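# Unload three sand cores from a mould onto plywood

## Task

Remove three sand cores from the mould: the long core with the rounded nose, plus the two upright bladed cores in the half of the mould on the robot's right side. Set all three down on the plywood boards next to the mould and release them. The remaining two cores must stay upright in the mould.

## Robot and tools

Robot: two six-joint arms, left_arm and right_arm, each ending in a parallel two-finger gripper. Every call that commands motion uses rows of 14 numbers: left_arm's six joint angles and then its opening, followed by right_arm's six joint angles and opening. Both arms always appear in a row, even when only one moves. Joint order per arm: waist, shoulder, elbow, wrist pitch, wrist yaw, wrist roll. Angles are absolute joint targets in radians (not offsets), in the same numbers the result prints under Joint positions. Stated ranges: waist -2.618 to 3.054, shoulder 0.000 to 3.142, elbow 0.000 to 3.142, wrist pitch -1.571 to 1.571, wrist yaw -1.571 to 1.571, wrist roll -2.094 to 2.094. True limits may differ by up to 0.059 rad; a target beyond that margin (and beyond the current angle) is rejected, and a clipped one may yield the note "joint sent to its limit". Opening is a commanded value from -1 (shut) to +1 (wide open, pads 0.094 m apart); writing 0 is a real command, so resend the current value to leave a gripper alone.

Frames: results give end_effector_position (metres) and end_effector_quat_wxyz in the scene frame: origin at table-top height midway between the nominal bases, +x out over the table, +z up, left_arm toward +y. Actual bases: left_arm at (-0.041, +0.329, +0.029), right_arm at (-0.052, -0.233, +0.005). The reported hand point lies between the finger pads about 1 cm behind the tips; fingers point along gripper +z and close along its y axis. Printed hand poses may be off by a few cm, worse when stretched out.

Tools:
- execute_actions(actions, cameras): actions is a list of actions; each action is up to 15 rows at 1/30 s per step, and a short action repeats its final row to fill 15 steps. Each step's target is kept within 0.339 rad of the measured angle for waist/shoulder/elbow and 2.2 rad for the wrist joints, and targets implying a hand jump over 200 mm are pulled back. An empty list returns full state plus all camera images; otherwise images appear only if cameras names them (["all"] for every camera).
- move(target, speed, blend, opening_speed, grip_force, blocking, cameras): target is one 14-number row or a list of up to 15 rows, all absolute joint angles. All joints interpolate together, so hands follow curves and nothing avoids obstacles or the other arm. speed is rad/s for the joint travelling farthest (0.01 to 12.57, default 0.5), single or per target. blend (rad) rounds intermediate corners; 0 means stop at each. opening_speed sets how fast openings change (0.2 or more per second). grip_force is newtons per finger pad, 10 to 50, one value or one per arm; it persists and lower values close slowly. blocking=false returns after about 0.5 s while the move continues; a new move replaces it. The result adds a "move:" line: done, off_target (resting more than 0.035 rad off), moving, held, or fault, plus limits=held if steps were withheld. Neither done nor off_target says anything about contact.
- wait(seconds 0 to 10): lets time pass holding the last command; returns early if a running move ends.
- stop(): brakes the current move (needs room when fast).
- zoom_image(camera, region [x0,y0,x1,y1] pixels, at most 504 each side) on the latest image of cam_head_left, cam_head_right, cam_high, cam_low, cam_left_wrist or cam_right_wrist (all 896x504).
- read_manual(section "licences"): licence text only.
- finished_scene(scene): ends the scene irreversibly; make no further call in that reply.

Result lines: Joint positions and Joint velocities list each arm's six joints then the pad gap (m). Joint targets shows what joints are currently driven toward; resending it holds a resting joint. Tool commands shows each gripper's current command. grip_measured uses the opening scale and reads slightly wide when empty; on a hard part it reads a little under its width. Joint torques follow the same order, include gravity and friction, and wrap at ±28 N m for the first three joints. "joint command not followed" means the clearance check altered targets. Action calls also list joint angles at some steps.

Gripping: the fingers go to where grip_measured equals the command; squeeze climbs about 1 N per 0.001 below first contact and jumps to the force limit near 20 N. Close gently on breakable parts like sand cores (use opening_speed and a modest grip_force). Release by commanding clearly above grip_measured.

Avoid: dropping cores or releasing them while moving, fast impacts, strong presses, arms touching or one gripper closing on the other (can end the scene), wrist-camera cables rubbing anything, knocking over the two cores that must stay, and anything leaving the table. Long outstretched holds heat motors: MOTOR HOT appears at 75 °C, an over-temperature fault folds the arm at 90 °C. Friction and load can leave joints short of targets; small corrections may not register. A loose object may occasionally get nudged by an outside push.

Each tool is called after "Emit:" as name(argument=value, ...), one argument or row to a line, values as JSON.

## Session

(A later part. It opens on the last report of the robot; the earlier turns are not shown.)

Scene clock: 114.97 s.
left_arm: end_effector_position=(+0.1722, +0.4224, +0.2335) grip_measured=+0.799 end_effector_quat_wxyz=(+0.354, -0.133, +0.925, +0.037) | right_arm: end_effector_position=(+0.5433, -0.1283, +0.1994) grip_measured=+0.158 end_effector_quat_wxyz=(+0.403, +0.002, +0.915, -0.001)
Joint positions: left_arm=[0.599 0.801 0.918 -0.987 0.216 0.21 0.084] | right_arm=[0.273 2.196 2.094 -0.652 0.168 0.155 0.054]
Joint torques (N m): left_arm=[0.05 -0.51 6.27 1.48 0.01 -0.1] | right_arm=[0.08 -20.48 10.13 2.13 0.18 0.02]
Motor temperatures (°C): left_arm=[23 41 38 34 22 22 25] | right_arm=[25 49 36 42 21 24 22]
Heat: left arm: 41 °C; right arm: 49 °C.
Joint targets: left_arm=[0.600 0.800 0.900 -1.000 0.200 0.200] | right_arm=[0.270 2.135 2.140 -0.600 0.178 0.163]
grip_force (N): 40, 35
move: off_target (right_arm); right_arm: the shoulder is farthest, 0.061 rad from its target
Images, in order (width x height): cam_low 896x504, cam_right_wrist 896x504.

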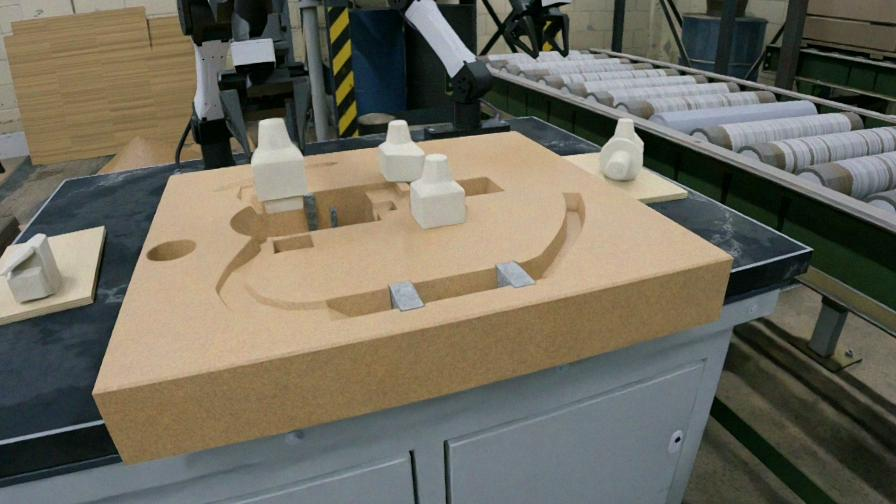

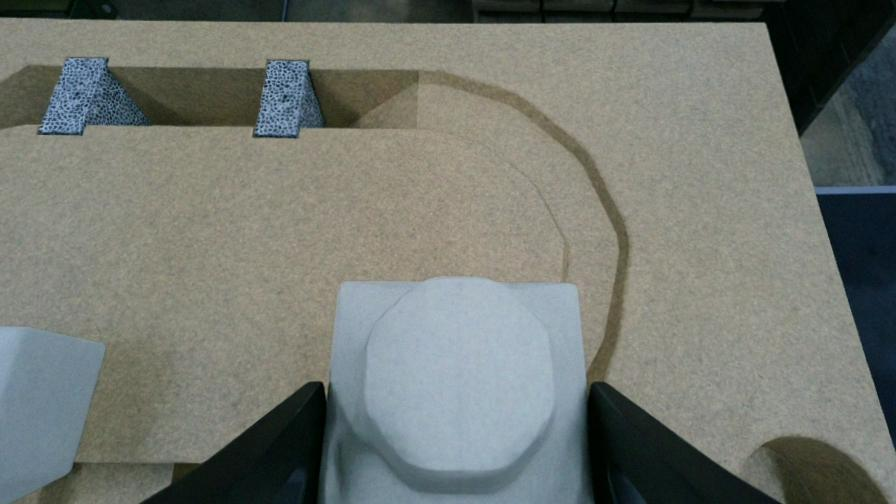

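Emit:
move(
  target=[
    [0.6,0.8,0.9,-1.0,0.2,0.2,0.8,0.22,1.92,2.1,-0.7,0.15,0.15,-0.2],
    [0.6,0.8,0.9,-1.0,0.2,0.2,0.8,-0.6,1.85,1.9,-0.6,-0.3,0,-0.2],
    [0.6,0.8,0.9,-1.0,0.2,0.2,0.8,-0.804,1.72,0.53,1.13,-0.875,-0.16,-0.2],
    [0.6,0.8,0.9,-1.0,0.2,0.2,0.8,-0.804,1.90,0.505,1.31,-0.875,-0.16,-0.2],
  ],
  speed=[0.35,0.8,0.8,0.3],
  blend=[0.08,0.1,0.05,0],
  cameras=["cam_low","cam_high","cam_head_right"],
)

Emit:
zoom_image(
  camera="cam_high",
  region=[420, 80, 540, 150],
)

Emit:
zoom_image(
  camera="cam_low",
  region=[0, 120, 160, 340],
)

Scene clock: 137.50 s.
left_arm: end_effector_position=(+0.1722, +0.4224, +0.2335) grip_measured=+0.799 end_effector_quat_wxyz=(+0.354, -0.133, +0.925, +0.037) | right_arm: end_effector_position=(+0.3057, -0.4393, +0.1029) grip_measured=+0.158 end_effector_quat_wxyz=(+0.664, -0.009, +0.747, +0.004)
Joint positions: left_arm=[0.599 0.801 0.918 -0.987 0.216 0.21 0.084] | right_arm=[-0.798 1.903 0.499 1.224 -0.858 -0.143 0.054]
Joint torques (N m): left_arm=[0.08 -0.57 6.37 1.48 0.04 -0.1] | right_arm=[-0.25 -8.25 4.26 2.51 -0.31 -0.23]
Motor temperatures (°C): left_arm=[23 38 38 34 22 22 25] | right_arm=[25 59 40 45 21 24 22]
Heat: left arm: 38 °C; right arm: 59 °C.
Joint targets: left_arm=[0.600 0.800 0.900 -1.000 0.200 0.200] | right_arm=[-0.804 1.900 0.505 1.310 -0.875 -0.160]
grip_force (N): 40, 35
move: off_target (right_arm); right_arm: the wrist pitch is farthest, 0.086 rad from its target
Images, in order (width x height): cam_head_right 896x504, cam_high 896x504, cam_low 896x504.

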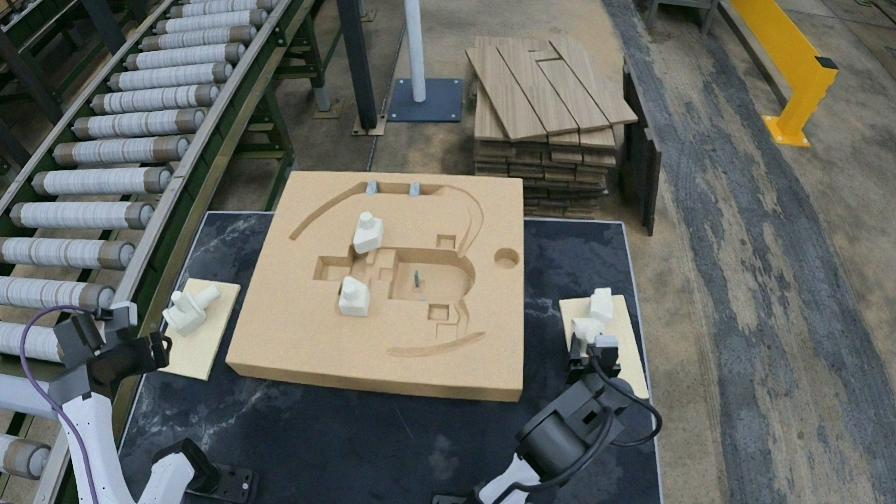

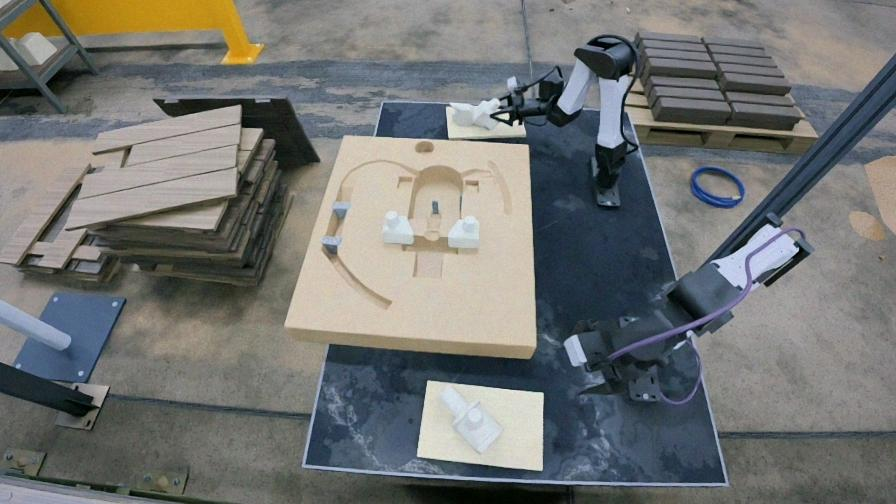

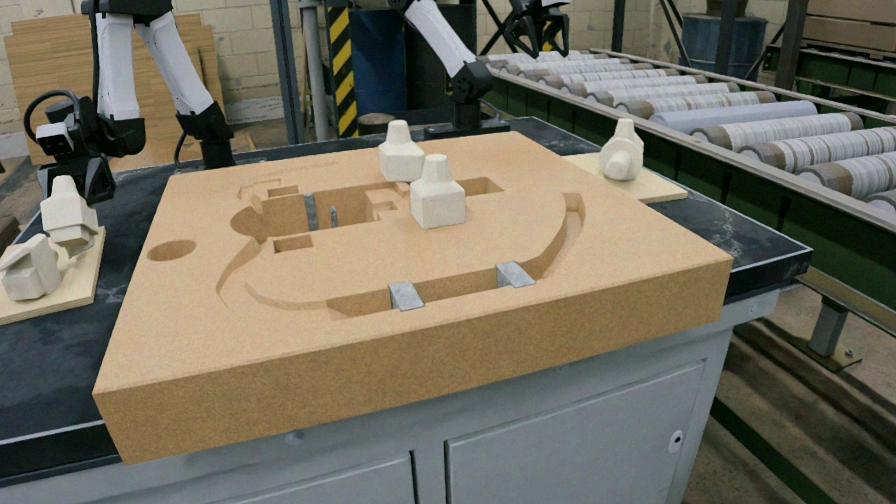

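Scaled by 4.200 from the camera's 896x504 image, which has a finer 1280x720 frame.

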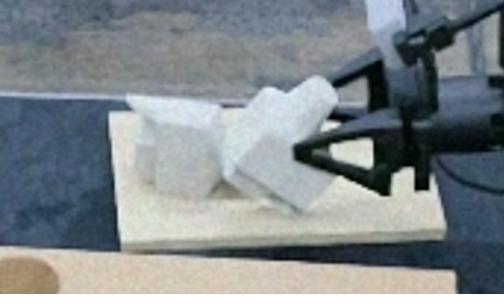

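Scaled by 2.291 from the camera's 896x504 image, which has a finer 1280x720 frame.

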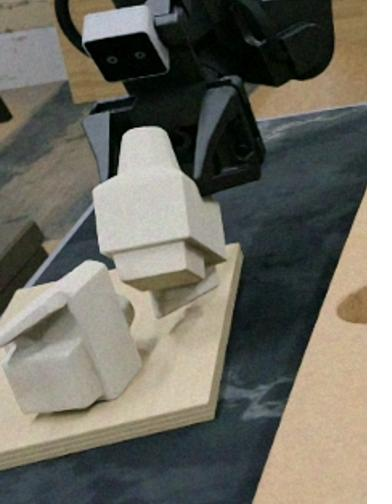

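Emit:
move(
  target=[
    [0.6,0.8,0.9,-1.0,0.2,0.2,0.8,-0.825,2.02,0.478,1.41,-0.895,-0.165,-0.2],
    [0.6,0.8,0.9,-1.0,0.2,0.2,0.8,-0.925,2.06,0.395,1.47,-0.99,-0.22,-0.2],
  ],
  speed=[0.12,0.1],
  blend=[0.01,0],
  grip_force=[40,15],
  cameras=["cam_low","cam_high","cam_right_wrist"],
)

Emit:
zoom_image(
  camera="cam_high",
  region=[420, 80, 540, 150],
)

Emit:
zoom_image(
  camera="cam_low",
  region=[0, 120, 160, 340],
)

Scene clock: 145.73 s.
left_arm: end_effector_position=(+0.1722, +0.4224, +0.2335) grip_measured=+0.799 end_effector_quat_wxyz=(+0.354, -0.133, +0.925, +0.037) | right_arm: end_effector_position=(+0.2651, -0.4413, +0.0741) grip_measured=+0.164 end_effector_quat_wxyz=(+0.667, -0.017, +0.745, +0.008)
Joint positions: left_arm=[0.599 0.801 0.918 -0.987 0.216 0.21 0.084] | right_arm=[-0.929 2.024 0.412 1.404 -1.004 -0.186 0.055]
Joint torques (N m): left_arm=[0.09 -0.5 6.35 1.49 0.03 -0.09] | right_arm=[0.7 -4.22 1.72 2.19 0.04 -0.41]
Motor temperatures (°C): left_arm=[23 37 37 34 22 22 25] | right_arm=[25 56 38 45 21 24 22]
Heat: left arm: 37 °C; right arm: 56 °C.
Joint targets: left_arm=[0.600 0.800 0.900 -1.000 0.200 0.200] | right_arm=[-0.925 2.060 0.395 1.470 -0.990 -0.220]
grip_force (N): 40, 15
move: off_target (right_arm); right_arm: the wrist pitch is farthest, 0.066 rad from its target
Images, in order (width x height): cam_high 896x504, cam_low 896x504, cam_right_wrist 896x504.

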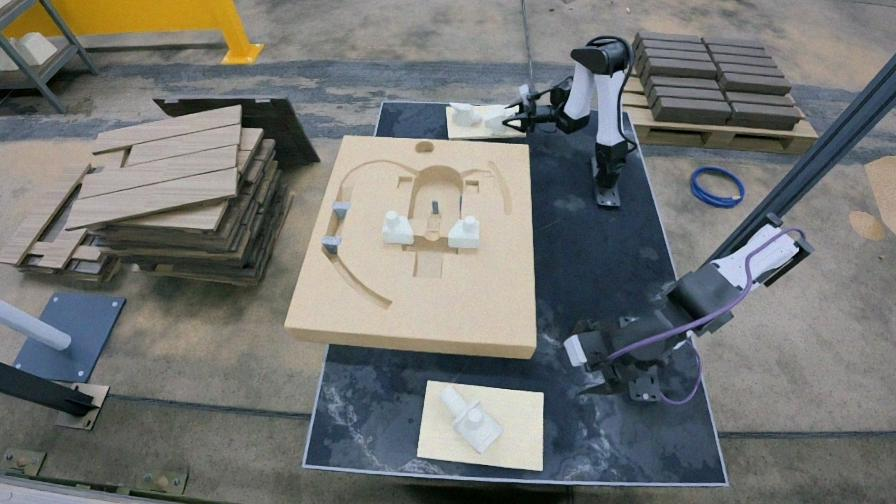

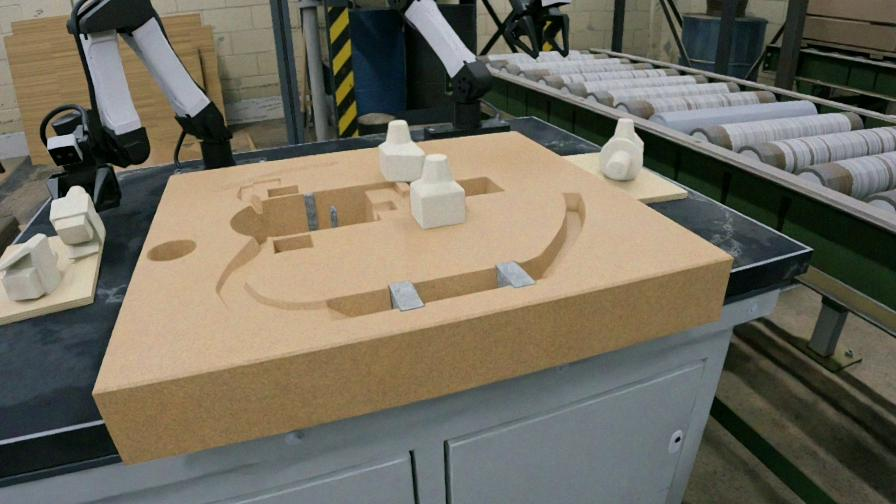

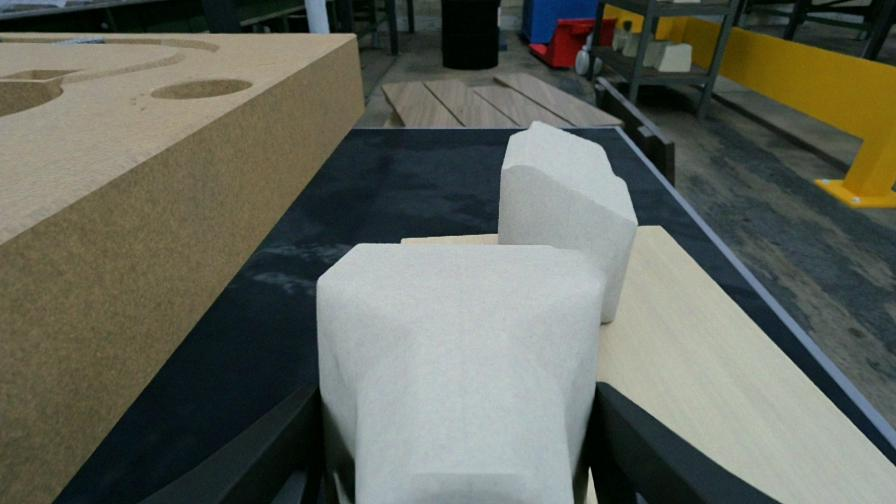

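Scaled by 4.200 from the camera's 896x504 image, which has a finer 1280x720 frame.

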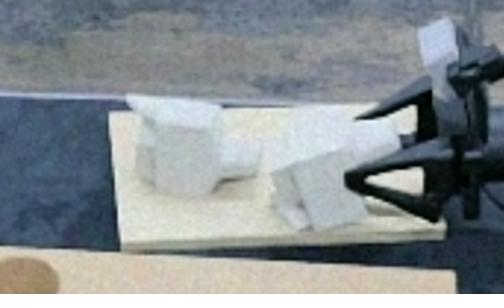

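Scaled by 2.291 from the camera's 896x504 image, which has a finer 1280x720 frame.

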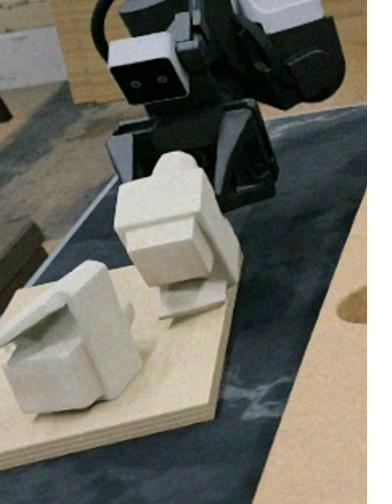

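Emit:
move(
  target=[
    [0.6,0.8,0.9,-1.0,0.2,0.2,0.8,-0.925,2.085,0.398,1.47,-0.99,-0.22,-0.2],
    [0.6,0.8,0.9,-1.0,0.2,0.2,0.8,-0.925,2.085,0.398,1.47,-0.99,-0.22,0.6],
    [0.6,0.8,0.9,-1.0,0.2,0.2,0.8,-0.925,1.66,0.40,1.15,-0.99,-0.22,0.6],
    [0.6,0.8,0.9,-1.0,0.2,0.2,0.8,-0.75,0.9,0.8,-0.3,0,0,0.6],
  ],
  speed=[0.1,0.1,0.3,0.8],
  blend=[0,0,0.05,0],
  opening_speed=0.3,
  cameras=["cam_high","cam_low","cam_right_wrist","cam_head_left"],
)

Emit:
zoom_image(
  camera="cam_high",
  region=[420, 80, 540, 150],
)

Scene clock: 160.40 s.
left_arm: end_effector_position=(+0.1722, +0.4224, +0.2335) grip_measured=+0.799 end_effector_quat_wxyz=(+0.354, -0.133, +0.925, +0.037) | right_arm: end_effector_position=(+0.1805, -0.4729, +0.2520) grip_measured=+0.598 end_effector_quat_wxyz=(+0.499, +0.322, +0.776, -0.213)
Joint positions: left_arm=[0.599 0.801 0.918 -0.987 0.216 0.21 0.084] | right_arm=[-0.756 0.904 0.775 -0.294 -0.009 -0.014 0.075]
Joint torques (N m): left_arm=[0.05 -0.53 6.23 1.48 0.04 -0.09] | right_arm=[0.96 -2.43 9.01 1.86 0.07 0.09]
Motor temperatures (°C): left_arm=[23 36 37 34 22 22 25] | right_arm=[25 51 36 44 21 24 22]
Heat: left arm: 37 °C; right arm: 51 °C.
Joint targets: left_arm=[0.600 0.800 0.900 -1.000 0.200 0.200] | right_arm=[-0.750 0.900 0.800 -0.300 0.000 0.000]
grip_force (N): 40, 15
move: done; target 2's new numbers were sent with right_arm's wrist pitch 0.070 rad from that target
Images, in order (width x height): cam_head_left 896x504, cam_high 896x504, cam_low 896x504, cam_right_wrist 896x504.

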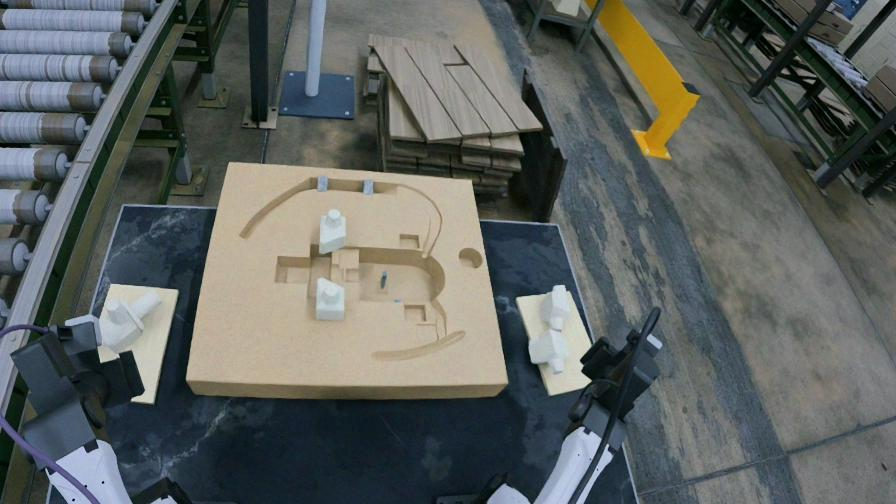

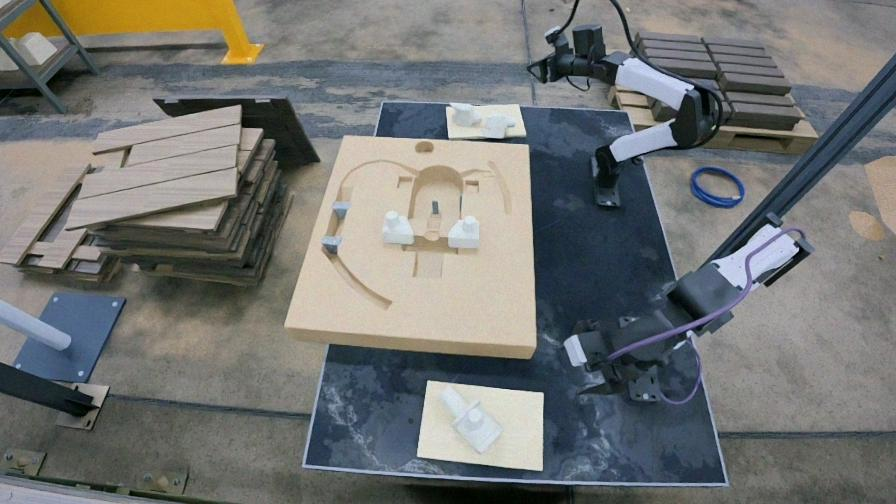

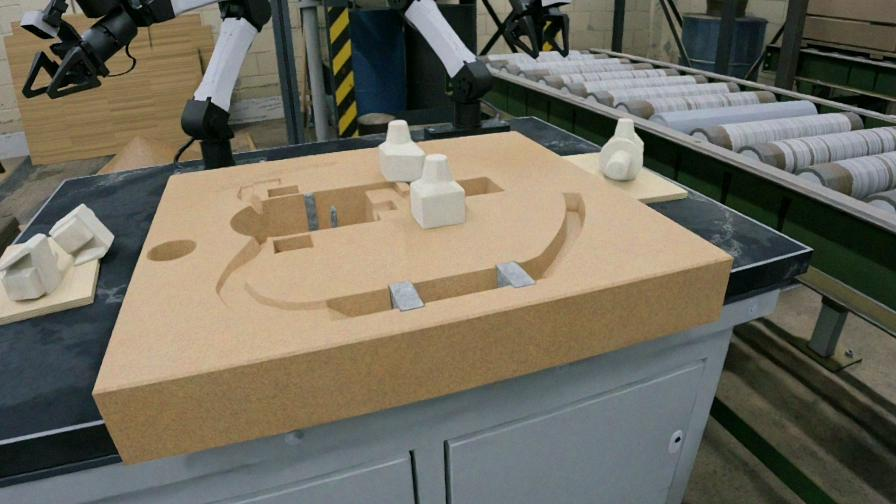

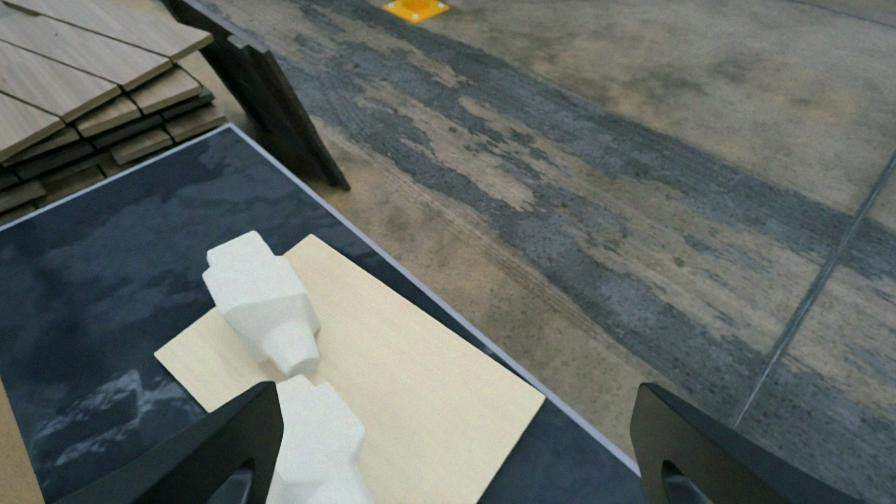

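Scaled by 4.200 from the camera's 896x504 image, which has a finer 1280x720 frame.

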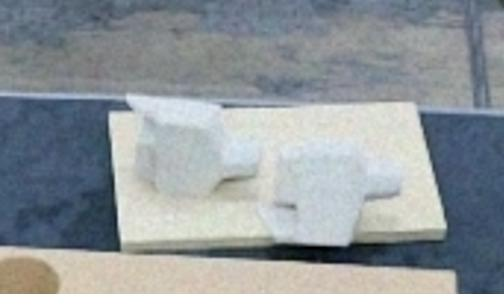

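Emit:
zoom_image(
  camera="cam_low",
  region=[0, 180, 150, 340],
)

Emit:
zoom_image(
  camera="cam_head_left",
  region=[490, 270, 620, 410],
)

Scaled by 3.150 from the camera's 896x504 image, which has a finer 1280x720 frame.

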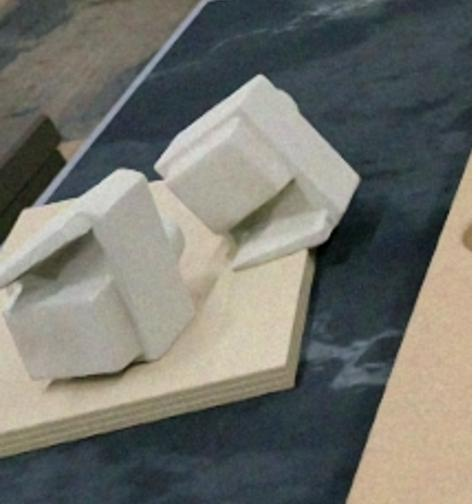

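Scaled by 3.600 from the camera's 896x504 image, which has a finer 1280x720 frame.

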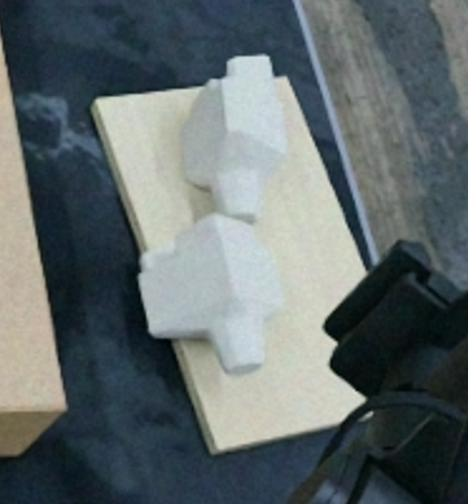

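Emit:
finished_scene(
  scene=2,
)

The scene is finished: the task was done.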